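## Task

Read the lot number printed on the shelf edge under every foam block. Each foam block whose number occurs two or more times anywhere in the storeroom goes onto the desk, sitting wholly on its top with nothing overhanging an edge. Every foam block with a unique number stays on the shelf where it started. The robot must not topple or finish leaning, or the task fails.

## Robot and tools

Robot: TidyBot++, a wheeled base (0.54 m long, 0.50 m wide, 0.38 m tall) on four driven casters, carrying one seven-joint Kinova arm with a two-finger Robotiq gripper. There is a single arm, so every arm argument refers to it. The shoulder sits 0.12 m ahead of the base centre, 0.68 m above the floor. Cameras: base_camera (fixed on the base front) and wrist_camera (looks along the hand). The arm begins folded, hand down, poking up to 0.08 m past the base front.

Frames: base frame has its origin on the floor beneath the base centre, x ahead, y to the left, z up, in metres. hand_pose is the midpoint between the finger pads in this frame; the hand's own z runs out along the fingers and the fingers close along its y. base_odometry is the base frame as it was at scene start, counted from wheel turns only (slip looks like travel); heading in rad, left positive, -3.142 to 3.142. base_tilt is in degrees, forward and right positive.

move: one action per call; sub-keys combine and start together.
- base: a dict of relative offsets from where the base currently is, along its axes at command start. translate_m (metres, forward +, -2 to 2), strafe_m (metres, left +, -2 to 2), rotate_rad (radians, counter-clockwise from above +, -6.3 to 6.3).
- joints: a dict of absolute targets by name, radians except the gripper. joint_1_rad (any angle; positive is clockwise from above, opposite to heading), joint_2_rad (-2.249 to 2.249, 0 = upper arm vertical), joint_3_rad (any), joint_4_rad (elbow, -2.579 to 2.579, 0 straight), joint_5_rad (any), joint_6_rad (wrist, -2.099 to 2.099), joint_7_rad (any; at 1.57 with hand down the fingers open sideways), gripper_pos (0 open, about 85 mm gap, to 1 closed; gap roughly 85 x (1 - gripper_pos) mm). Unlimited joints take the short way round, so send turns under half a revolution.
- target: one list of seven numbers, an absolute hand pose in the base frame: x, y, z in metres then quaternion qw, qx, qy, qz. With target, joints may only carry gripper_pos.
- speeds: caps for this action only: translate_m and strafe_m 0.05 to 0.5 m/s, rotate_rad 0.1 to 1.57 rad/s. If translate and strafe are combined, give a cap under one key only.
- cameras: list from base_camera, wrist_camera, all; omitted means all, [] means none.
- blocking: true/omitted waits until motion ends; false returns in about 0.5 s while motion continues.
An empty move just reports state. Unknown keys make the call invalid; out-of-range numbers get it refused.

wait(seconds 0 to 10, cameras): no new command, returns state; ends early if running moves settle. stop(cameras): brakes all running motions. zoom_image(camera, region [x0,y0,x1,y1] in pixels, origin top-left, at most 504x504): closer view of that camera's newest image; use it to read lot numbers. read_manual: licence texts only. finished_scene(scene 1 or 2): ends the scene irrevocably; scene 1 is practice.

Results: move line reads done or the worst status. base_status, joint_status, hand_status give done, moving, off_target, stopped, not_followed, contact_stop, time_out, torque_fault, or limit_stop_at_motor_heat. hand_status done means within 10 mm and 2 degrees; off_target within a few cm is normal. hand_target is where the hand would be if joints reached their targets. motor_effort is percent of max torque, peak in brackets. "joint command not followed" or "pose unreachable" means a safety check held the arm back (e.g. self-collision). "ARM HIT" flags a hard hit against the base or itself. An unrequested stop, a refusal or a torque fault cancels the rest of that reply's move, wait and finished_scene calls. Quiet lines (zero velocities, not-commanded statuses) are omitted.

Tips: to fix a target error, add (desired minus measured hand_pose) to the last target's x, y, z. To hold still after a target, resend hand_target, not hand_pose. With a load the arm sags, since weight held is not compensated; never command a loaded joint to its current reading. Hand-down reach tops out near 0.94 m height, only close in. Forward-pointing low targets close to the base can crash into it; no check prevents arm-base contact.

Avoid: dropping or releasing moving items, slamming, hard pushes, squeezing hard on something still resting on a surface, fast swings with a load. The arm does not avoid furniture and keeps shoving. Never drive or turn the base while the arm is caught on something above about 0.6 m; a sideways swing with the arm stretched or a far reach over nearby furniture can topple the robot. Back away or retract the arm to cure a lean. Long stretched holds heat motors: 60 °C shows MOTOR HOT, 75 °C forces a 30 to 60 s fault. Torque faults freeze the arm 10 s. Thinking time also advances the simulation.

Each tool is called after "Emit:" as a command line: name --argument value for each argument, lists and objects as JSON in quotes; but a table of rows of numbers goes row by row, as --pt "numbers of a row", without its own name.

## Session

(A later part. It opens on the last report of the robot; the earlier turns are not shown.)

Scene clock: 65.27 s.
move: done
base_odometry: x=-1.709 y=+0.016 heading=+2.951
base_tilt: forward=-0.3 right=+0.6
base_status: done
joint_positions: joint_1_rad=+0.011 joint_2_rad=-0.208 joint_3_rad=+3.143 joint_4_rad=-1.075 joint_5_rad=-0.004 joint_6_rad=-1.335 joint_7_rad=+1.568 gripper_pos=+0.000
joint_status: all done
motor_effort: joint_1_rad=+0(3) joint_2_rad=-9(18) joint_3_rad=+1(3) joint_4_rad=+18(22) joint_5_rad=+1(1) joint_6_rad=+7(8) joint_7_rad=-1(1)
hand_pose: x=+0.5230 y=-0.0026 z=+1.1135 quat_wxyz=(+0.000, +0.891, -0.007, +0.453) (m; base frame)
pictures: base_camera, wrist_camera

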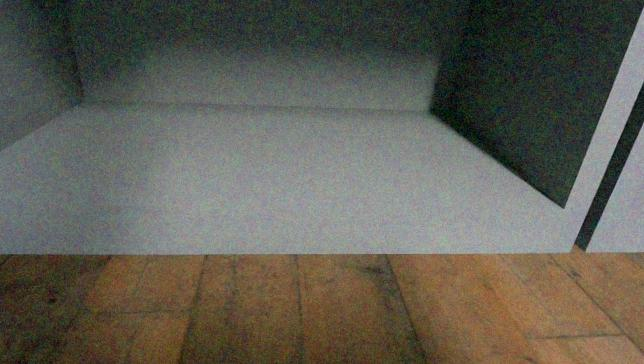

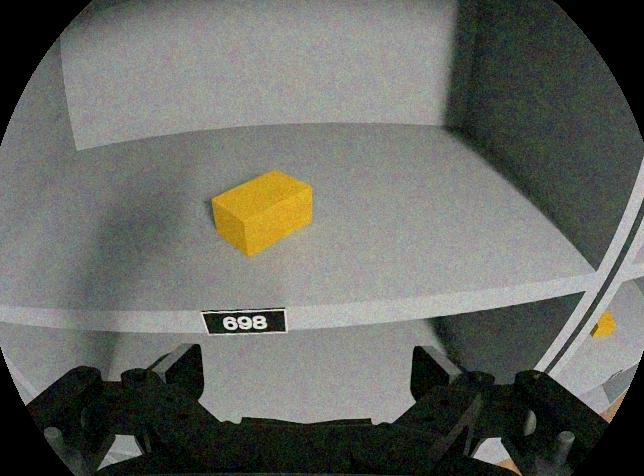

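Emit:
zoom_image --camera "wrist_camera" --region '[200, 155, 330, 265]'

Scaled by 3.877.

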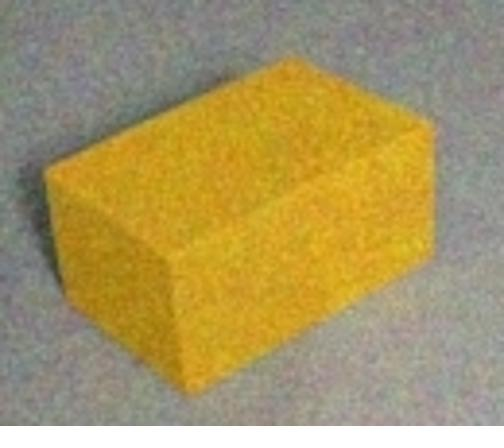

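Emit:
move --joints '{"joint_1_rad": -0.79, "joint_2_rad": 0.19, "joint_4_rad": -0.653, "joint_5_rad": 0.937, "joint_6_rad": -1.977, "joint_7_rad": 0.375}'

Scene clock: 79.50 s.
move: done
base_odometry: x=-1.709 y=+0.016 heading=+2.951
base_tilt: forward=-0.3 right=+0.6
joint_positions: joint_1_rad=-0.772 joint_2_rad=+0.167 joint_3_rad=+3.143 joint_4_rad=-0.672 joint_5_rad=+0.869 joint_6_rad=-1.925 joint_7_rad=+0.420 gripper_pos=+0.000
joint_status: all done
motor_effort: joint_1_rad=+0(1) joint_2_rad=-20(21) joint_3_rad=+1(1) joint_4_rad=+13(18) joint_5_rad=+6(6) joint_6_rad=+4(8) joint_7_rad=+0(1)
hand_pose: x=+0.5241 y=+0.0842 z=+1.0945 quat_wxyz=(+0.067, +0.834, -0.382, +0.393) (m; base frame)
pictures: base_camera, wrist_camera

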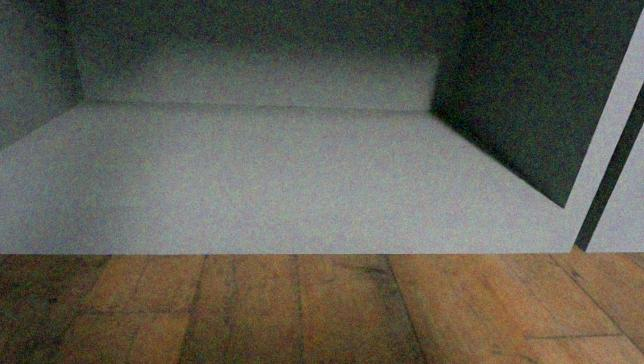

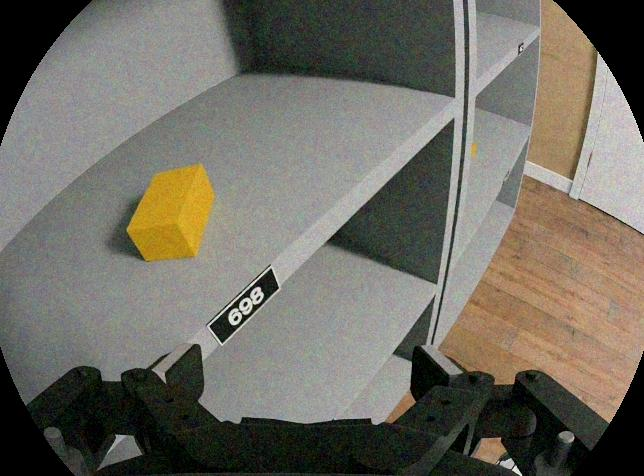

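Emit:
move --base '{"translate_m": 0.208}' --speeds '{"translate_m": 0.25}'

Scene clock: 81.37 s.
move: done
base_odometry: x=-1.913 y=+0.055 heading=+2.952
base_tilt: forward=-0.3 right=+0.6
base_status: done
joint_positions: joint_1_rad=-0.775 joint_2_rad=+0.175 joint_3_rad=+3.143 joint_4_rad=-0.670 joint_5_rad=+0.872 joint_6_rad=-1.930 joint_7_rad=+0.418 gripper_pos=+0.000
motor_effort: joint_1_rad=+0(2) joint_2_rad=-19(22) joint_3_rad=+1(2) joint_4_rad=+13(14) joint_5_rad=+6(6) joint_6_rad=+4(5) joint_7_rad=+0(1)
hand_pose: x=+0.5253 y=+0.0865 z=+1.0919 quat_wxyz=(+0.071, +0.834, -0.382, +0.392) (m; base frame)
pictures: base_camera, wrist_camera

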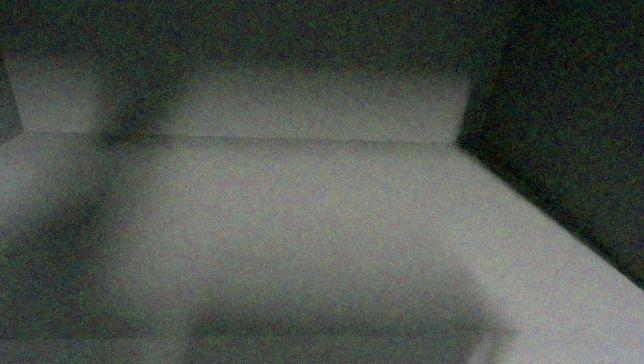

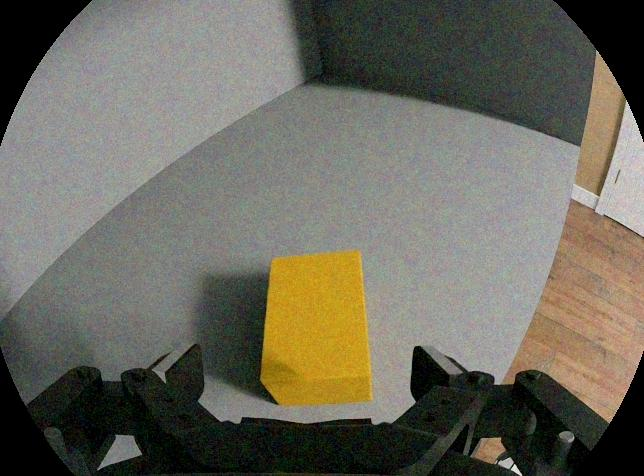

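Emit:
move --joints '{"joint_1_rad": -0.658, "joint_2_rad": 0.124, "joint_4_rad": -0.915, "joint_5_rad": 0.76, "joint_6_rad": -1.705, "joint_7_rad": 0.305}' --cameras '["wrist_camera"]'

Scene clock: 84.40 s.
move: done
base_odometry: x=-1.913 y=+0.055 heading=+2.952
base_tilt: forward=-0.3 right=+0.6
joint_positions: joint_1_rad=-0.676 joint_2_rad=+0.135 joint_3_rad=+3.143 joint_4_rad=-0.887 joint_5_rad=+0.828 joint_6_rad=-1.760 joint_7_rad=+0.349 gripper_pos=+0.000
joint_status: all done
motor_effort: joint_1_rad=-1(1) joint_2_rad=-20(21) joint_3_rad=+1(1) joint_4_rad=+16(17) joint_5_rad=+6(7) joint_6_rad=+4(5) joint_7_rad=+0(1)
hand_pose: x=+0.5577 y=+0.0642 z=+1.0556 quat_wxyz=(+0.086, +0.828, -0.383, +0.400) (m; base frame)
pictures: wrist_camera

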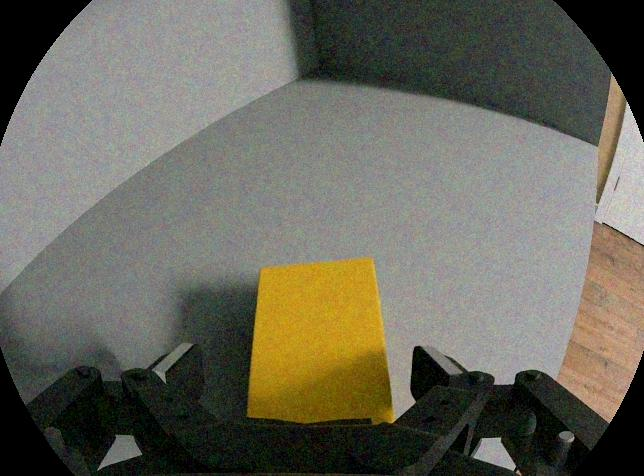

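Emit:
move --joints '{"joint_1_rad": -0.575, "joint_2_rad": 0.093, "joint_4_rad": -0.991, "joint_5_rad": 0.704, "joint_6_rad": -1.609, "joint_7_rad": 0.291}' --cameras '["wrist_camera"]'

Scene clock: 86.77 s.
move: done
base_odometry: x=-1.913 y=+0.055 heading=+2.952
base_tilt: forward=-0.3 right=+0.6
joint_positions: joint_1_rad=-0.588 joint_2_rad=+0.103 joint_3_rad=+3.143 joint_4_rad=-0.963 joint_5_rad=+0.777 joint_6_rad=-1.663 joint_7_rad=+0.334 gripper_pos=+0.000
joint_status: all done
motor_effort: joint_1_rad=+0(2) joint_2_rad=-19(21) joint_3_rad=+1(1) joint_4_rad=+16(18) joint_5_rad=+6(7) joint_6_rad=+4(5) joint_7_rad=+0(1)
hand_pose: x=+0.5719 y=+0.0415 z=+1.0451 quat_wxyz=(+0.072, +0.823, -0.395, +0.403) (m; base frame)
pictures: wrist_camera

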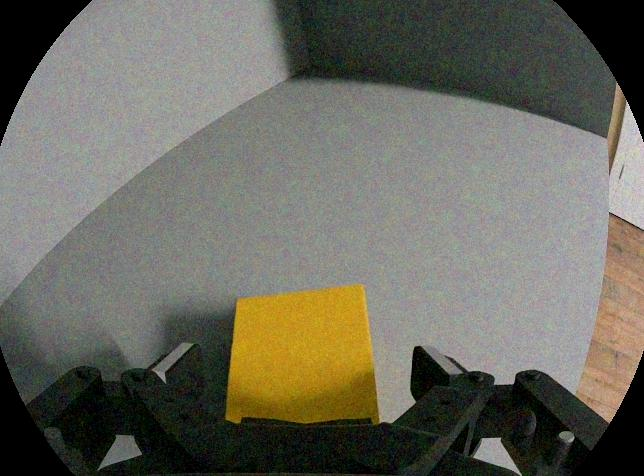

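Emit:
move --joints '{"gripper_pos": 0.28}' --cameras '["wrist_camera"]'

Emit:
move --joints '{"gripper_pos": 0.46}' --cameras '["wrist_camera"]'

Scene clock: 87.63 s.
move: done
joint_status: all done
motor_effort: joint_1_rad=+0(1) joint_2_rad=-20(20) joint_3_rad=+1(1) joint_4_rad=+17(17) joint_5_rad=+6(7) joint_6_rad=+4(4) joint_7_rad=+0(0)
pictures: wrist_camera

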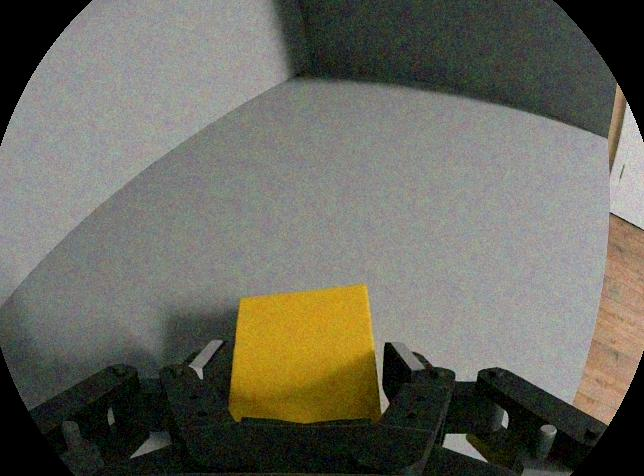

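Scene clock: 88.23 s.
move: done
base_odometry: x=-1.913 y=+0.055 heading=+2.952
base_tilt: forward=-0.3 right=+0.6
joint_positions: joint_1_rad=-0.588 joint_2_rad=+0.099 joint_3_rad=+3.143 joint_4_rad=-0.963 joint_5_rad=+0.777 joint_6_rad=-1.660 joint_7_rad=+0.334 gripper_pos=+0.442
joint_status: all done
motor_effort: joint_1_rad=+0(1) joint_2_rad=-19(20) joint_3_rad=+1(1) joint_4_rad=+16(16) joint_5_rad=+6(6) joint_6_rad=+4(4) joint_7_rad=+0(0)
hand_pose: x=+0.5715 y=+0.0412 z=+1.0472 quat_wxyz=(+0.069, +0.822, -0.395, +0.405) (m; base frame)
pictures: wrist_camera

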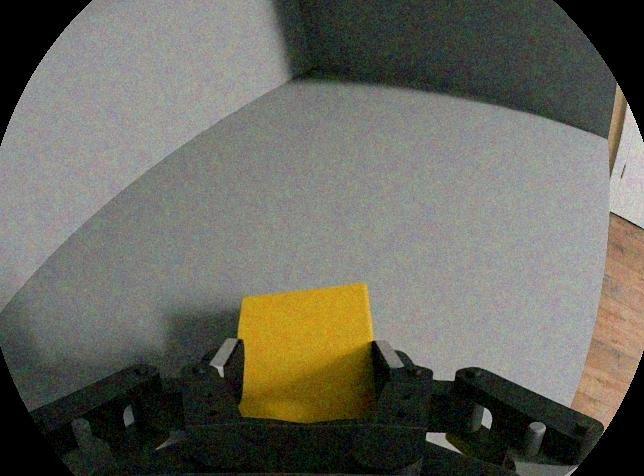

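Emit:
move --joints '{"gripper_pos": 0.55}' --cameras '["wrist_camera"]'

Scene clock: 88.87 s.
move: off_target
base_odometry: x=-1.913 y=+0.055 heading=+2.952
base_tilt: forward=-0.3 right=+0.6
joint_positions: joint_1_rad=-0.588 joint_2_rad=+0.098 joint_3_rad=+3.143 joint_4_rad=-0.963 joint_5_rad=+0.777 joint_6_rad=-1.659 joint_7_rad=+0.334 gripper_pos=+0.460
joint_status: gripper_pos off_target (ended at +0.460, target +0.550)
motor_effort: joint_1_rad=+0(1) joint_2_rad=-19(20) joint_3_rad=+0(1) joint_4_rad=+16(17) joint_5_rad=+6(6) joint_6_rad=+4(4) joint_7_rad=+0(0)
hand_pose: x=+0.5713 y=+0.0412 z=+1.0474 quat_wxyz=(+0.069, +0.822, -0.395, +0.405) (m; base frame)
pictures: wrist_camera

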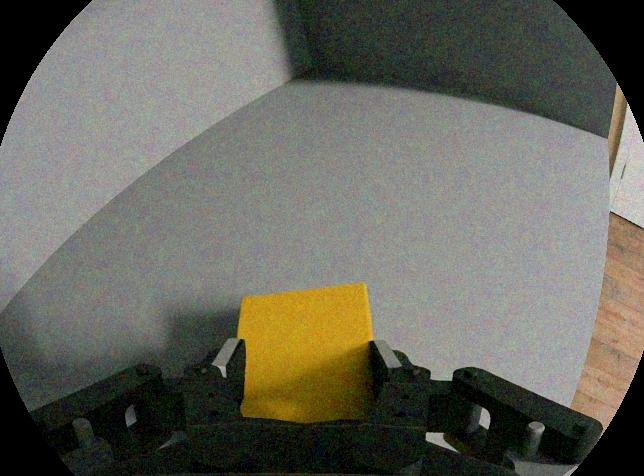

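Emit:
move --joints '{"joint_2_rad": 0.21, "joint_4_rad": -0.633, "joint_5_rad": 0.873, "joint_6_rad": -1.866, "joint_7_rad": 0.522}' --cameras '["wrist_camera"]'

Scene clock: 91.13 s.
move: done
base_odometry: x=-1.913 y=+0.055 heading=+2.952
base_tilt: forward=-0.3 right=+0.6
joint_positions: joint_1_rad=-0.588 joint_2_rad=+0.183 joint_3_rad=+3.143 joint_4_rad=-0.651 joint_5_rad=+0.811 joint_6_rad=-1.815 joint_7_rad=+0.477 gripper_pos=+0.460
joint_status: all done
motor_effort: joint_1_rad=-1(1) joint_2_rad=-20(21) joint_3_rad=+1(1) joint_4_rad=+14(17) joint_5_rad=+5(7) joint_6_rad=+5(5) joint_7_rad=+0(1)
hand_pose: x=+0.5673 y=+0.0365 z=+1.1022 quat_wxyz=(+0.065, +0.816, -0.403, +0.409) (m; base frame)
pictures: wrist_camera

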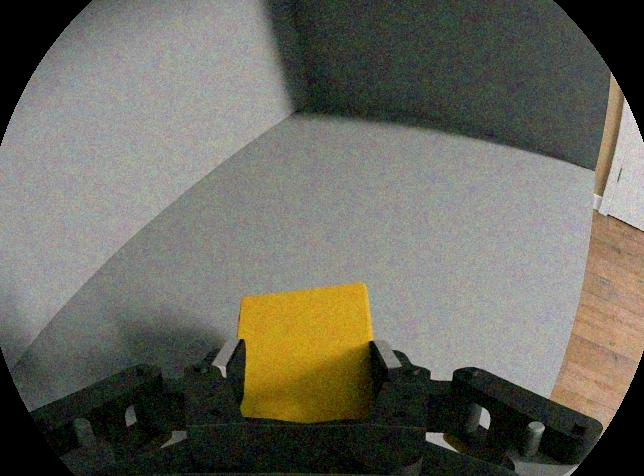

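Emit:
move --base '{"translate_m": -0.38, "strafe_m": -0.1}' --cameras '["wrist_camera"]'

Emit:
move --base '{"translate_m": -1.165, "strafe_m": -0.547, "rotate_rad": -1.573}' --joints '{"joint_1_rad": 0.02, "joint_2_rad": -0.225, "joint_4_rad": -1.835, "joint_5_rad": -0.05, "joint_6_rad": -0.6, "joint_7_rad": 1.33}'

Scene clock: 94.23 s.
move: done
base_status: done
motor_effort: joint_1_rad=+0(1) joint_2_rad=-21(25) joint_3_rad=+1(2) joint_4_rad=+14(15) joint_5_rad=+6(6) joint_6_rad=+5(6) joint_7_rad=+0(0)
pictures: wrist_camera

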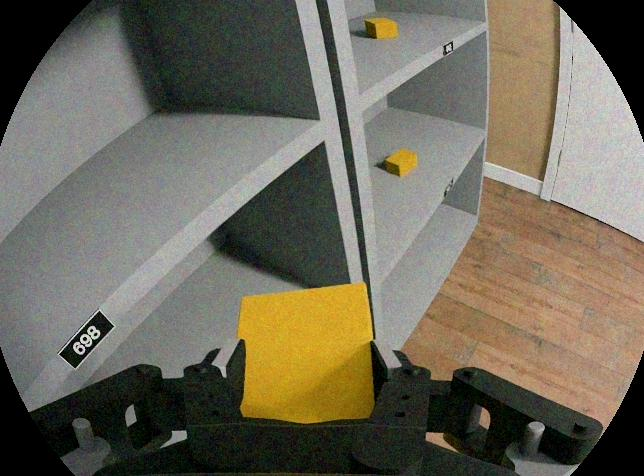

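Scene clock: 98.50 s.
move: done
base_odometry: x=-0.274 y=+0.399 heading=+1.379
base_tilt: forward=-0.3 right=+0.6
base_status: done
joint_positions: joint_1_rad=+0.007 joint_2_rad=-0.216 joint_3_rad=+3.141 joint_4_rad=-1.805 joint_5_rad=+0.018 joint_6_rad=-0.655 joint_7_rad=+1.287 gripper_pos=+0.460
joint_status: all done
motor_effort: joint_1_rad=-1(4) joint_2_rad=-13(28) joint_3_rad=+0(3) joint_4_rad=+22(23) joint_5_rad=+1(8) joint_6_rad=+7(8) joint_7_rad=+0(1)
hand_pose: x=+0.5865 y=-0.0050 z=+0.8931 quat_wxyz=(-0.052, +0.892, -0.126, +0.431) (m; base frame)
pictures: base_camera, wrist_camera

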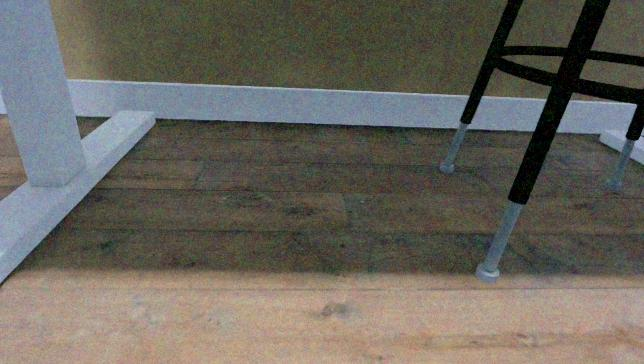

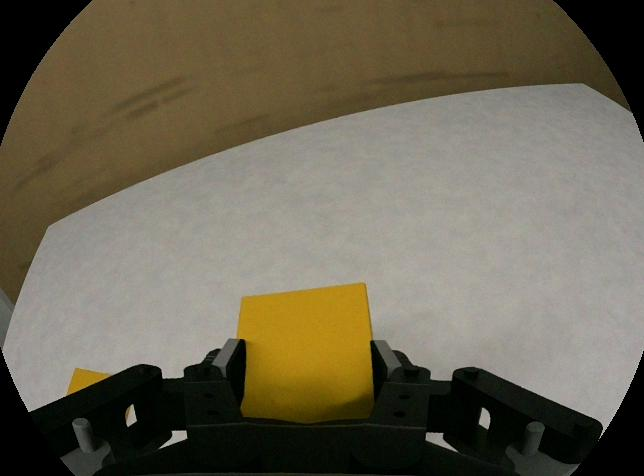

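Emit:
move --joints '{"joint_2_rad": 0.063, "joint_4_rad": -1.889, "joint_6_rad": -0.328}' --cameras '[]'

Emit:
move --joints '{"joint_2_rad": 0.072, "joint_4_rad": -1.913, "joint_6_rad": -0.294}' --cameras '["wrist_camera"]'

Scene clock: 101.27 s.
move: done
joint_status: all done
motor_effort: joint_1_rad=-1(1) joint_2_rad=-22(24) joint_3_rad=+0(1) joint_4_rad=+21(23) joint_5_rad=+1(1) joint_6_rad=+7(8) joint_7_rad=+0(1)
pictures: none

Scene clock: 101.87 s.
move: done
base_odometry: x=-0.274 y=+0.399 heading=+1.379
base_tilt: forward=-0.3 right=+0.6
joint_positions: joint_1_rad=+0.007 joint_2_rad=+0.053 joint_3_rad=+3.141 joint_4_rad=-1.887 joint_5_rad=+0.018 joint_6_rad=-0.347 joint_7_rad=+1.287 gripper_pos=+0.460
joint_status: all done
motor_effort: joint_1_rad=+0(1) joint_2_rad=-21(22) joint_3_rad=+0(0) joint_4_rad=+21(21) joint_5_rad=+1(1) joint_6_rad=+7(8) joint_7_rad=+0(1)
hand_pose: x=+0.6694 y=-0.0040 z=+0.7840 quat_wxyz=(-0.051, +0.901, -0.125, +0.411) (m; base frame)
pictures: wrist_camera

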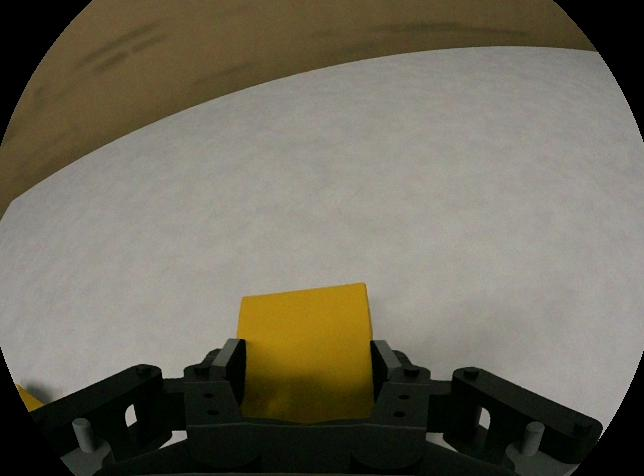

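Emit:
move --joints '{"joint_2_rad": 0.082, "joint_4_rad": -1.937, "joint_6_rad": -0.27}' --cameras '[]'

Emit:
move --joints '{"joint_2_rad": 0.088, "joint_4_rad": -1.952, "joint_6_rad": -0.25}' --cameras '["wrist_camera"]'

Scene clock: 102.70 s.
move: done
joint_status: all done
motor_effort: joint_1_rad=+0(1) joint_2_rad=-20(22) joint_3_rad=+0(0) joint_4_rad=+20(21) joint_5_rad=+1(1) joint_6_rad=+7(8) joint_7_rad=+0(0)
pictures: none

Scene clock: 103.23 s.
move: done
base_odometry: x=-0.274 y=+0.399 heading=+1.379
base_tilt: forward=-0.3 right=+0.6
joint_positions: joint_1_rad=+0.007 joint_2_rad=+0.057 joint_3_rad=+3.141 joint_4_rad=-1.918 joint_5_rad=+0.018 joint_6_rad=-0.298 joint_7_rad=+1.287 gripper_pos=+0.460
joint_status: all done
motor_effort: joint_1_rad=-1(2) joint_2_rad=-18(21) joint_3_rad=+0(1) joint_4_rad=+19(20) joint_5_rad=+1(1) joint_6_rad=+7(7) joint_7_rad=+0(0)
hand_pose: x=+0.6695 y=-0.0038 z=+0.7769 quat_wxyz=(-0.052, +0.899, -0.124, +0.417) (m; base frame)
pictures: wrist_camera

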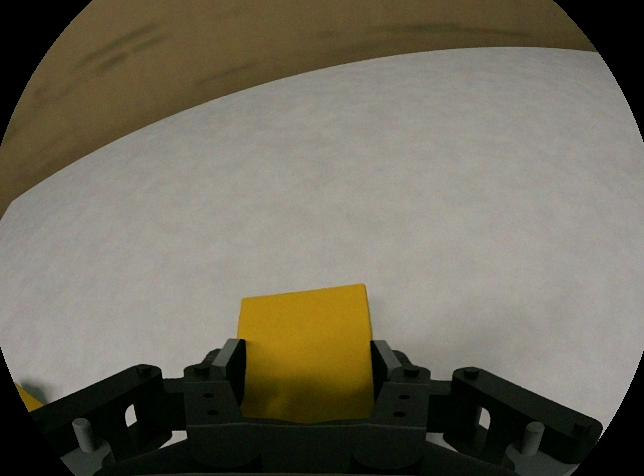

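Emit:
move --joints '{"joint_2_rad": 0.094, "joint_4_rad": -1.966, "joint_6_rad": -0.25}' --cameras '[]'

Emit:
move --joints '{"gripper_pos": 0.3}' --cameras '["wrist_camera"]'

Scene clock: 103.93 s.
move: off_target
joint_status: joint_4_rad off_target (ended at -1.922, target -1.966); the others done
motor_effort: joint_1_rad=-1(1) joint_2_rad=-16(18) joint_3_rad=+0(1) joint_4_rad=+17(19) joint_5_rad=+1(1) joint_6_rad=+6(8) joint_7_rad=+0(1)
pictures: none

Scene clock: 104.60 s.
move: done
base_odometry: x=-0.274 y=+0.399 heading=+1.379
base_tilt: forward=-0.3 right=+0.6
joint_positions: joint_1_rad=+0.007 joint_2_rad=+0.066 joint_3_rad=+3.141 joint_4_rad=-1.924 joint_5_rad=+0.014 joint_6_rad=-0.285 joint_7_rad=+1.287 gripper_pos=+0.300
joint_status: all done
motor_effort: joint_1_rad=+1(2) joint_2_rad=-20(21) joint_3_rad=+2(2) joint_4_rad=+17(19) joint_5_rad=+1(2) joint_6_rad=+5(7) joint_7_rad=+0(0)
hand_pose: x=+0.6711 y=-0.0035 z=+0.7722 quat_wxyz=(-0.053, +0.899, -0.126, +0.417) (m; base frame)
pictures: wrist_camera

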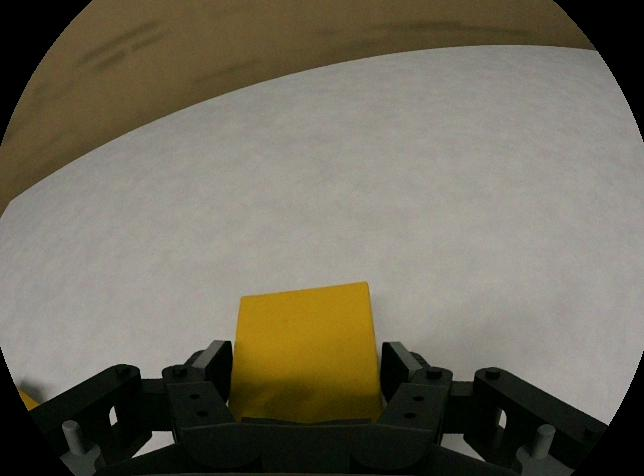

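Emit:
move --joints '{"gripper_pos": 0.0}' --cameras '[]'

Emit:
move --joints '{"joint_2_rad": -0.2, "joint_4_rad": -1.67, "joint_6_rad": -0.9}' --cameras '["wrist_camera"]'

Emit:
move --joints '{"joint_1_rad": 1.57, "joint_2_rad": -0.78, "joint_4_rad": -2.5, "joint_5_rad": 0.0, "joint_6_rad": 0.0, "joint_7_rad": 1.61}'

Scene clock: 106.17 s.
move: done
joint_status: all done
motor_effort: joint_1_rad=-1(1) joint_2_rad=-22(22) joint_3_rad=+0(1) joint_4_rad=+20(21) joint_5_rad=+1(1) joint_6_rad=+6(7) joint_7_rad=+0(0)
pictures: none

Scene clock: 107.93 s.
move: done
joint_status: all done
motor_effort: joint_1_rad=+0(1) joint_2_rad=-13(24) joint_3_rad=+0(1) joint_4_rad=+21(22) joint_5_rad=+1(1) joint_6_rad=+6(8) joint_7_rad=-1(1)
pictures: wrist_camera

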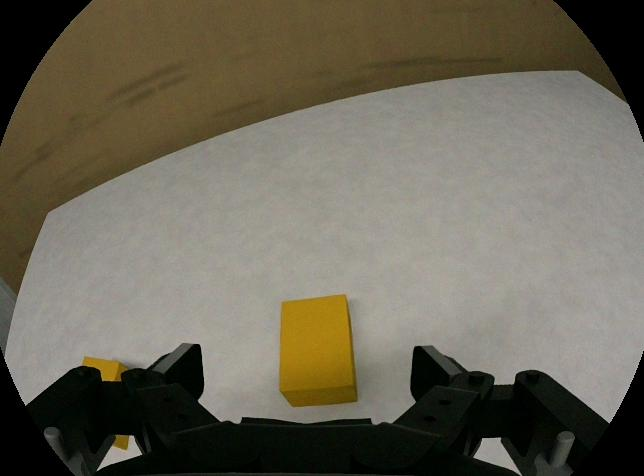

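Scene clock: 110.73 s.
move: done
base_odometry: x=-0.274 y=+0.399 heading=+1.379
base_tilt: forward=-0.4 right=+0.6
joint_positions: joint_1_rad=+1.551 joint_2_rad=-0.762 joint_3_rad=+3.141 joint_4_rad=-2.468 joint_5_rad=+0.014 joint_6_rad=-0.059 joint_7_rad=+1.566 gripper_pos=+0.000
joint_status: all done
motor_effort: joint_1_rad=+0(2) joint_2_rad=+3(14) joint_3_rad=+1(1) joint_4_rad=+22(24) joint_5_rad=+1(2) joint_6_rad=+9(10) joint_7_rad=+0(1)
hand_pose: x=+0.1267 y=-0.3265 z=+0.8837 quat_wxyz=(+0.447, +0.554, -0.538, +0.451) (m; base frame)
pictures: base_camera, wrist_camera

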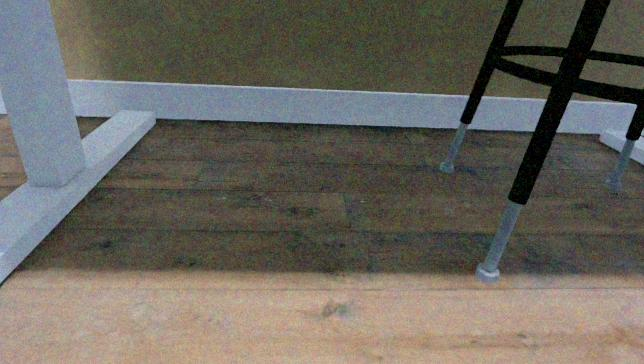

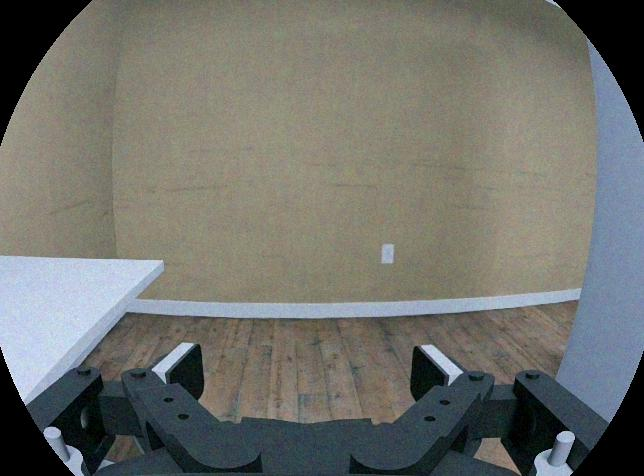

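Emit:
move --base '{"strafe_m": -1.895, "translate_m": -0.62}' --joints '{"joint_1_rad": 3.14}'

Scene clock: 116.43 s.
move: done
base_odometry: x=+1.468 y=-0.571 heading=+1.379
base_tilt: forward=-0.4 right=+0.6
base_status: done
joint_positions: joint_1_rad=+3.122 joint_2_rad=-0.770 joint_3_rad=+3.141 joint_4_rad=-2.469 joint_5_rad=+0.014 joint_6_rad=-0.055 joint_7_rad=+1.567 gripper_pos=+0.000
joint_status: all done
motor_effort: joint_1_rad=+0(2) joint_2_rad=+4(6) joint_3_rad=+1(2) joint_4_rad=+22(23) joint_5_rad=+1(1) joint_6_rad=+8(9) joint_7_rad=+0(1)
hand_pose: x=-0.2058 y=-0.0076 z=+0.8871 quat_wxyz=(+0.640, +0.012, -0.769, +0.002) (m; base frame)
pictures: base_camera, wrist_camera

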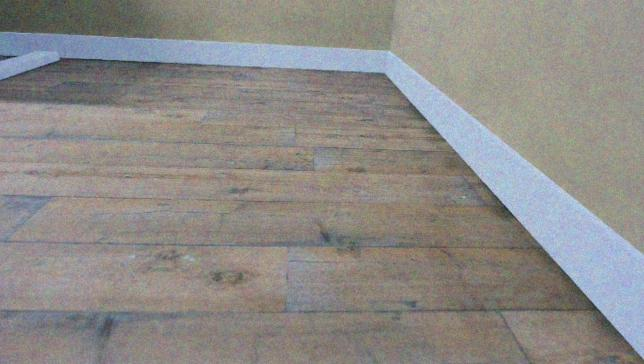

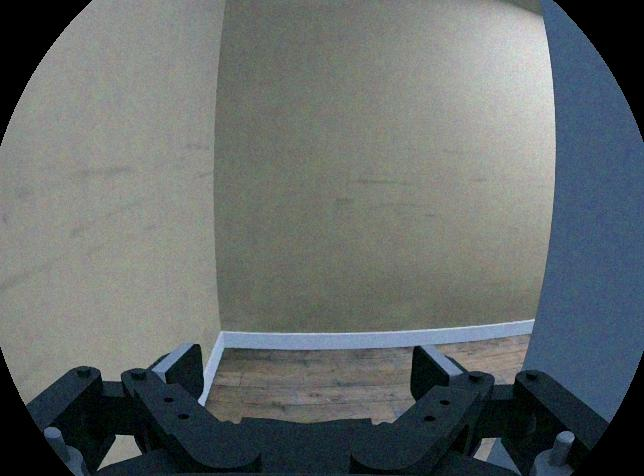

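Emit:
move --base '{"translate_m": -1.28}' --joints '{"joint_1_rad": 5.63}'

Scene clock: 120.87 s.
move: done
base_odometry: x=+1.223 y=-1.828 heading=+1.379
base_tilt: forward=-0.4 right=+0.6
base_status: done
joint_positions: joint_1_rad=+5.612 joint_2_rad=-0.772 joint_3_rad=+3.141 joint_4_rad=-2.470 joint_5_rad=+0.014 joint_6_rad=-0.054 joint_7_rad=+1.567 gripper_pos=+0.000
joint_status: all done
motor_effort: joint_1_rad=+0(2) joint_2_rad=+3(6) joint_3_rad=+1(1) joint_4_rad=+22(24) joint_5_rad=+1(1) joint_6_rad=+8(9) joint_7_rad=+0(1)
hand_pose: x=+0.3723 y=+0.2028 z=+0.8875 quat_wxyz=(+0.207, -0.724, -0.257, -0.606) (m; base frame)
pictures: base_camera, wrist_camera

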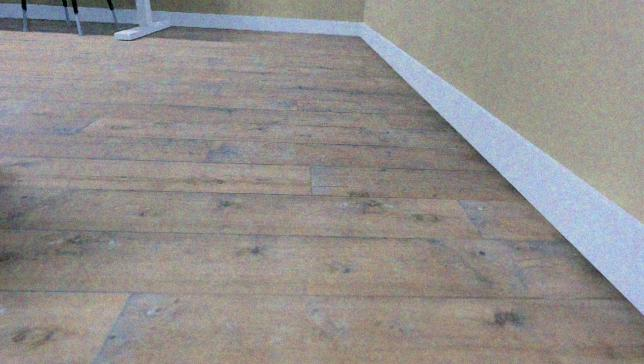

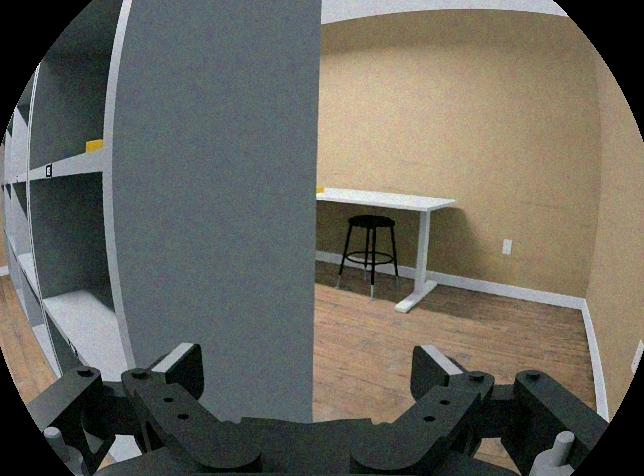

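Emit:
move --base '{"translate_m": -0.17, "strafe_m": 0.6}'

Scene clock: 124.23 s.
move: done
base_odometry: x=+0.602 y=-1.880 heading=+1.380
base_tilt: forward=-0.4 right=+0.6
base_status: done
joint_positions: joint_1_rad=+5.613 joint_2_rad=-0.772 joint_3_rad=+3.141 joint_4_rad=-2.470 joint_5_rad=+0.014 joint_6_rad=-0.054 joint_7_rad=+1.567 gripper_pos=+0.000
motor_effort: joint_1_rad=-1(1) joint_2_rad=+4(5) joint_3_rad=+1(2) joint_4_rad=+23(23) joint_5_rad=+1(1) joint_6_rad=+8(9) joint_7_rad=+0(1)
hand_pose: x=+0.3723 y=+0.2027 z=+0.8876 quat_wxyz=(+0.207, -0.724, -0.257, -0.606) (m; base frame)
pictures: base_camera, wrist_camera

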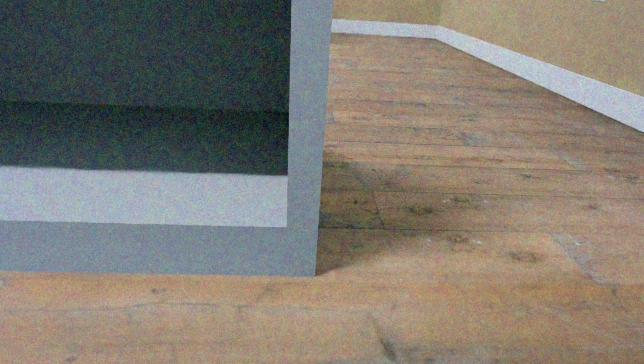

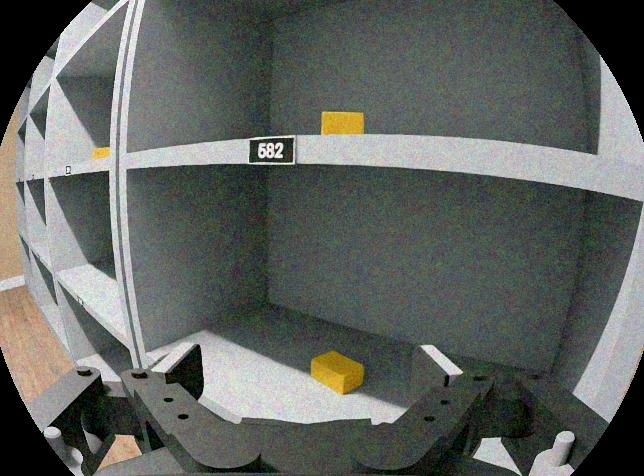

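Emit:
zoom_image --camera "wrist_camera" --region '[230, 120, 320, 180]'

Emit:
zoom_image --camera "wrist_camera" --region '[20, 130, 120, 200]'

Scaled by 5.600.

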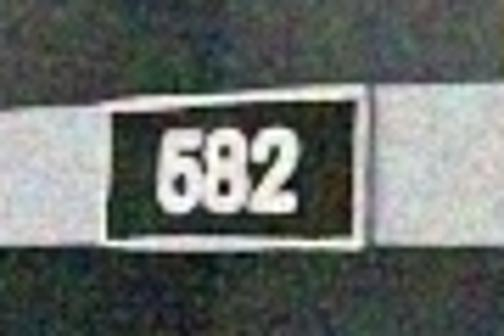

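Scaled by 5.040.

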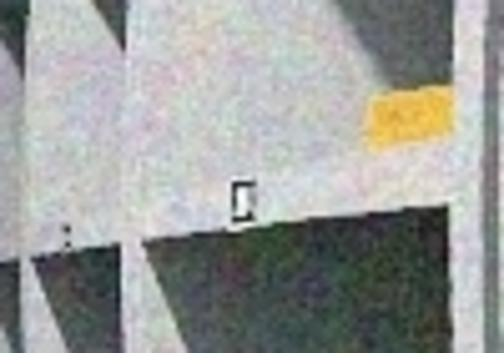

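Emit:
move --base '{"strafe_m": 0.4}' --joints '{"joint_1_rad": 6.29, "joint_6_rad": -0.38}'

Scene clock: 127.03 s.
move: done
base_odometry: x=+0.209 y=-1.805 heading=+1.380
base_tilt: forward=-0.3 right=+0.6
base_status: done
joint_positions: joint_1_rad=+6.273 joint_2_rad=-0.773 joint_3_rad=+3.141 joint_4_rad=-2.470 joint_5_rad=+0.014 joint_6_rad=-0.330 joint_7_rad=+1.567 gripper_pos=+0.000
joint_status: all done
motor_effort: joint_1_rad=+0(2) joint_2_rad=+4(6) joint_3_rad=+1(2) joint_4_rad=+22(23) joint_5_rad=+1(1) joint_6_rad=+8(10) joint_7_rad=-1(1)
hand_pose: x=+0.4166 y=+0.0032 z=+0.8063 quat_wxyz=(-0.002, -0.849, -0.008, -0.529) (m; base frame)
pictures: base_camera, wrist_camera

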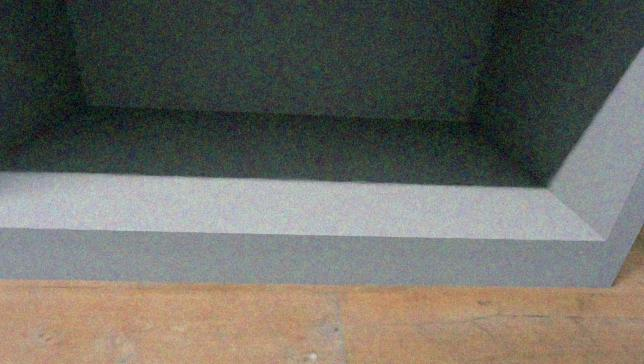

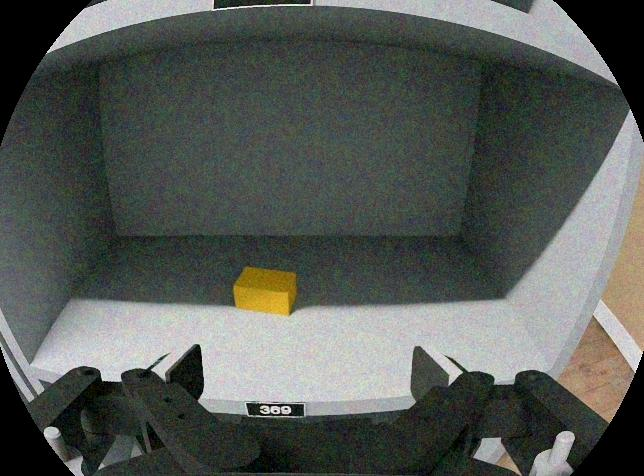

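Emit:
zoom_image --camera "wrist_camera" --region '[235, 390, 320, 430]'

Emit:
move --joints '{"joint_6_rad": 0.2}' --cameras '["wrist_camera"]'

Emit:
zoom_image --camera "wrist_camera" --region '[200, 100, 330, 200]'

Scaled by 5.929.

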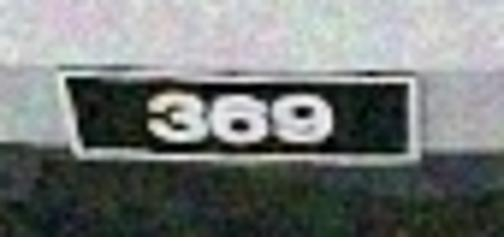

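Scene clock: 128.43 s.
move: done
base_odometry: x=+0.209 y=-1.805 heading=+1.380
base_tilt: forward=-0.4 right=+0.6
joint_positions: joint_1_rad=+6.273 joint_2_rad=-0.773 joint_3_rad=+3.141 joint_4_rad=-2.478 joint_5_rad=+0.014 joint_6_rad=+0.156 joint_7_rad=+1.567 gripper_pos=+0.000
joint_status: all done
motor_effort: joint_1_rad=-1(1) joint_2_rad=+4(5) joint_3_rad=+1(1) joint_4_rad=+23(24) joint_5_rad=+1(1) joint_6_rad=+9(10) joint_7_rad=+0(1)
hand_pose: x=+0.4480 y=+0.0058 z=+0.9475 quat_wxyz=(+0.001, -0.700, -0.009, -0.714) (m; base frame)
pictures: wrist_camera

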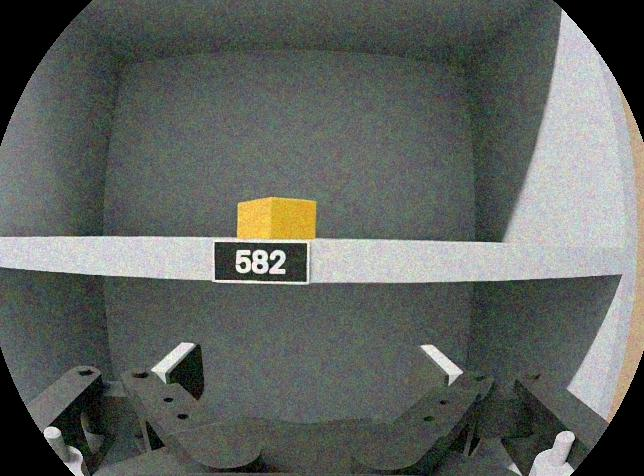

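Scaled by 3.877.

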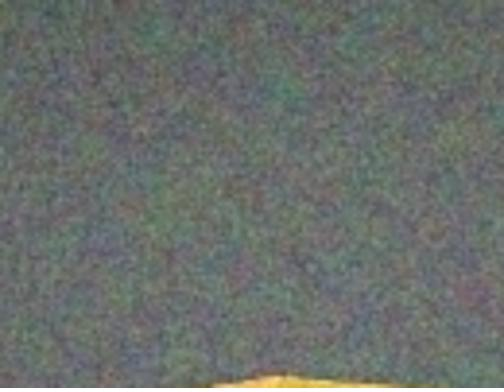

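Emit:
move --base '{"strafe_m": 0.95}' --cameras '["wrist_camera"]'

Emit:
move --joints '{"joint_6_rad": -0.4}' --cameras '["wrist_camera"]'

Scene clock: 132.07 s.
move: done
base_status: done
motor_effort: joint_1_rad=+0(1) joint_2_rad=+4(5) joint_3_rad=+1(2) joint_4_rad=+23(23) joint_5_rad=+1(1) joint_6_rad=+9(9) joint_7_rad=+0(1)
pictures: wrist_camera

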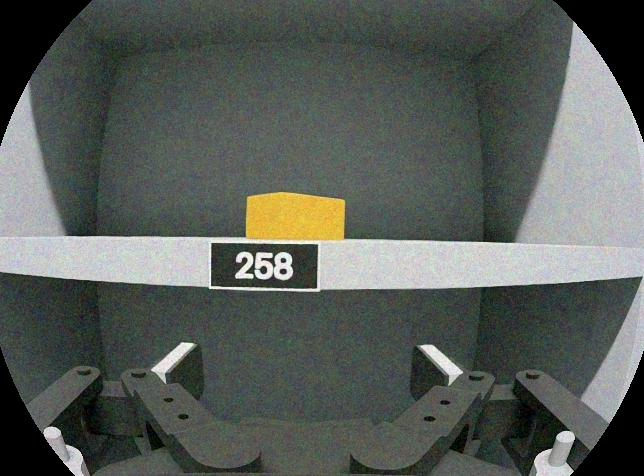

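Scene clock: 133.33 s.
move: done
base_odometry: x=-0.724 y=-1.625 heading=+1.381
base_tilt: forward=-0.4 right=+0.6
joint_positions: joint_1_rad=+6.273 joint_2_rad=-0.773 joint_3_rad=+3.141 joint_4_rad=-2.482 joint_5_rad=+0.014 joint_6_rad=-0.362 joint_7_rad=+1.567 gripper_pos=+0.000
joint_status: all done
motor_effort: joint_1_rad=+0(1) joint_2_rad=+5(5) joint_3_rad=+1(1) joint_4_rad=+22(25) joint_5_rad=+1(1) joint_6_rad=+7(10) joint_7_rad=+0(1)
hand_pose: x=+0.4098 y=+0.0030 z=+0.7905 quat_wxyz=(-0.002, -0.860, -0.008, -0.510) (m; base frame)
pictures: wrist_camera

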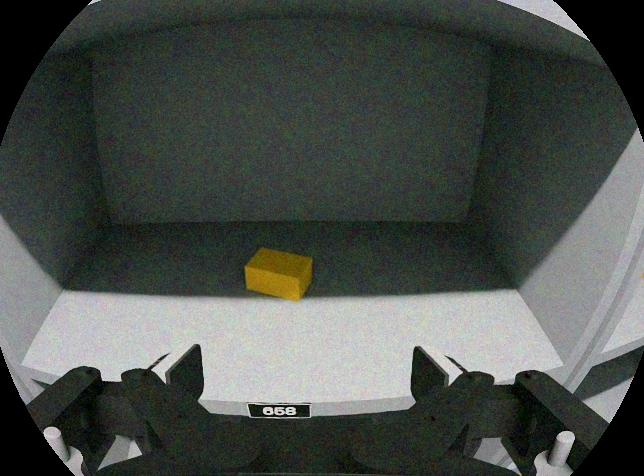

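Emit:
zoom_image --camera "wrist_camera" --region '[235, 390, 325, 430]'

Emit:
move --base '{"strafe_m": 0.95}' --cameras '["wrist_camera"]'

Emit:
zoom_image --camera "wrist_camera" --region '[235, 390, 325, 430]'

Emit:
move --joints '{"joint_6_rad": 0.2}' --cameras '["wrist_camera"]'

Scaled by 5.600.

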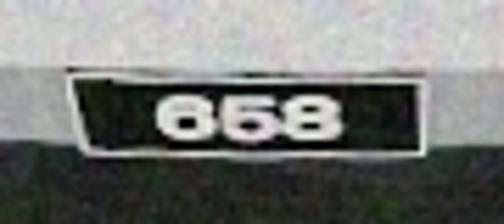

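Scene clock: 136.77 s.
move: done
base_status: done
motor_effort: joint_1_rad=+0(1) joint_2_rad=+5(5) joint_3_rad=+1(2) joint_4_rad=+22(23) joint_5_rad=+1(1) joint_6_rad=+8(9) joint_7_rad=+0(1)
pictures: wrist_camera

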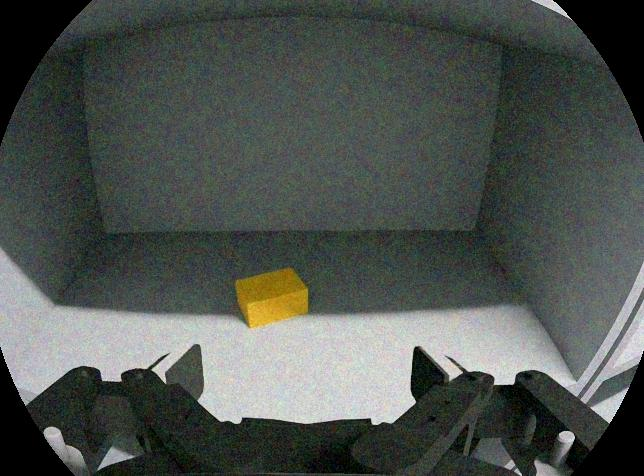

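Scaled by 5.600.

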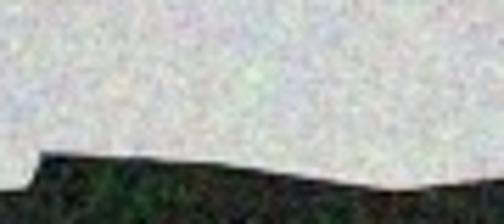

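Scene clock: 138.07 s.
move: done
base_odometry: x=-1.657 y=-1.446 heading=+1.381
base_tilt: forward=-0.4 right=+0.6
joint_positions: joint_1_rad=+6.273 joint_2_rad=-0.773 joint_3_rad=+3.141 joint_4_rad=-2.484 joint_5_rad=+0.014 joint_6_rad=+0.154 joint_7_rad=+1.567 gripper_pos=+0.000
joint_status: all done
motor_effort: joint_1_rad=+0(1) joint_2_rad=+4(5) joint_3_rad=+1(1) joint_4_rad=+22(24) joint_5_rad=+1(1) joint_6_rad=+9(10) joint_7_rad=+0(1)
hand_pose: x=+0.4478 y=+0.0056 z=+0.9431 quat_wxyz=(+0.000, -0.702, -0.008, -0.712) (m; base frame)
pictures: wrist_camera

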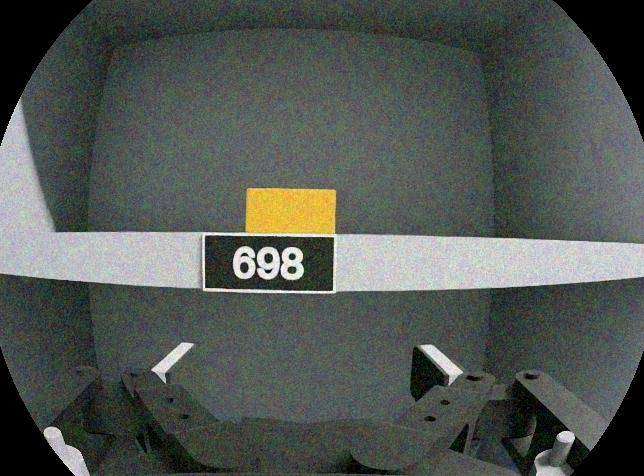

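Emit:
move --joints '{"joint_6_rad": -0.58}' --cameras '["wrist_camera"]'

Emit:
zoom_image --camera "wrist_camera" --region '[220, 330, 320, 400]'

Scene clock: 139.90 s.
move: done
base_odometry: x=-1.657 y=-1.446 heading=+1.381
base_tilt: forward=-0.4 right=+0.6
joint_positions: joint_1_rad=+6.273 joint_2_rad=-0.773 joint_3_rad=+3.141 joint_4_rad=-2.487 joint_5_rad=+0.014 joint_6_rad=-0.538 joint_7_rad=+1.567 gripper_pos=+0.000
joint_status: all done
motor_effort: joint_1_rad=-1(1) joint_2_rad=+4(6) joint_3_rad=+1(1) joint_4_rad=+21(24) joint_5_rad=+1(1) joint_6_rad=+7(10) joint_7_rad=+0(1)
hand_pose: x=+0.3782 y=+0.0018 z=+0.7421 quat_wxyz=(-0.003, -0.903, -0.007, -0.430) (m; base frame)
pictures: wrist_camera

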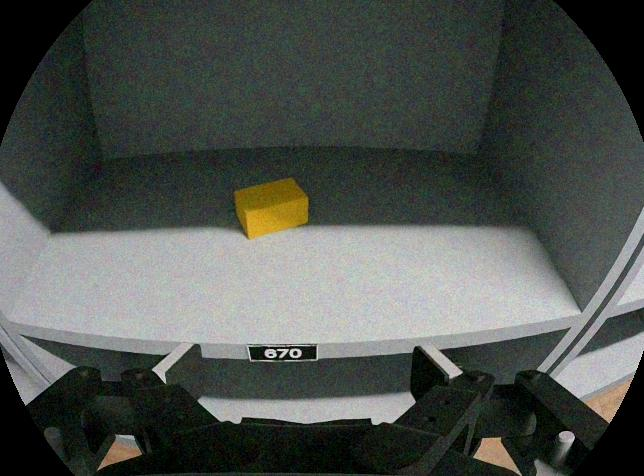

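Scaled by 5.040.

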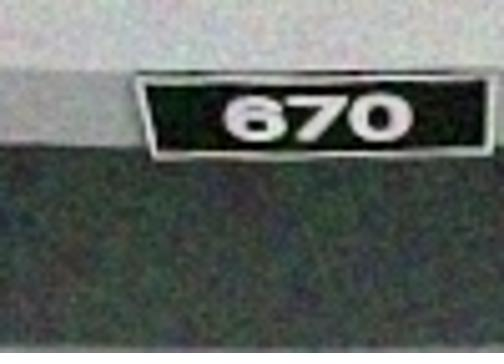

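Emit:
move --joints '{"joint_1_rad": 5.5, "joint_6_rad": -0.15}'

Scene clock: 142.20 s.
move: done
base_odometry: x=-1.657 y=-1.446 heading=+1.381
base_tilt: forward=-0.4 right=+0.6
joint_positions: joint_1_rad=+5.519 joint_2_rad=-0.773 joint_3_rad=+3.141 joint_4_rad=-2.487 joint_5_rad=+0.014 joint_6_rad=-0.209 joint_7_rad=+1.567 gripper_pos=+0.000
joint_status: all done
motor_effort: joint_1_rad=+0(2) joint_2_rad=+4(6) joint_3_rad=+1(1) joint_4_rad=+22(22) joint_5_rad=+1(1) joint_6_rad=+8(10) joint_7_rad=-1(1)
hand_pose: x=+0.3420 y=+0.2148 z=+0.8308 quat_wxyz=(+0.209, -0.759, -0.310, -0.533) (m; base frame)
pictures: base_camera, wrist_camera

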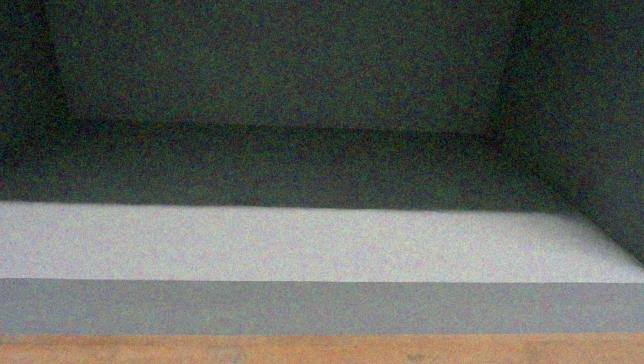

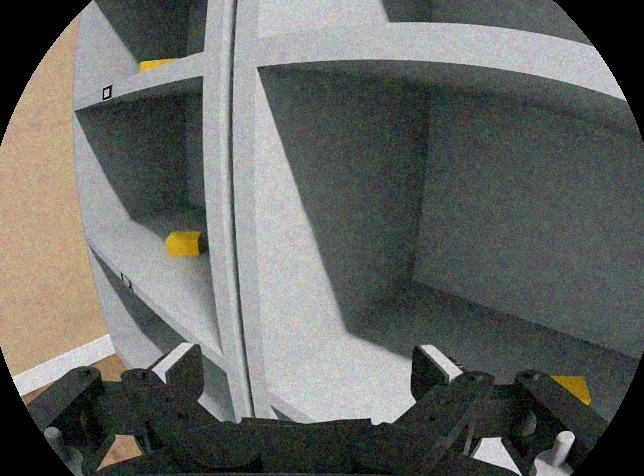

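Emit:
zoom_image --camera "base_camera" --region '[0, 320, 60, 350]'

Emit:
zoom_image --camera "base_camera" --region '[584, 320, 644, 350]'

Scaled by 8.400.

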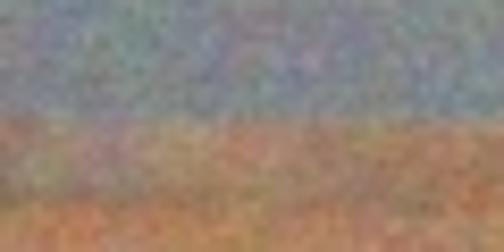

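Scaled by 8.400.

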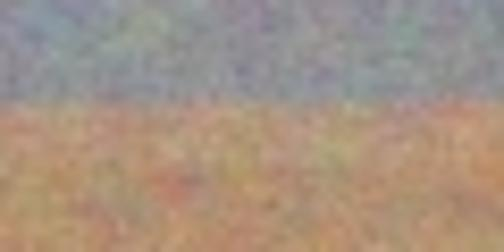

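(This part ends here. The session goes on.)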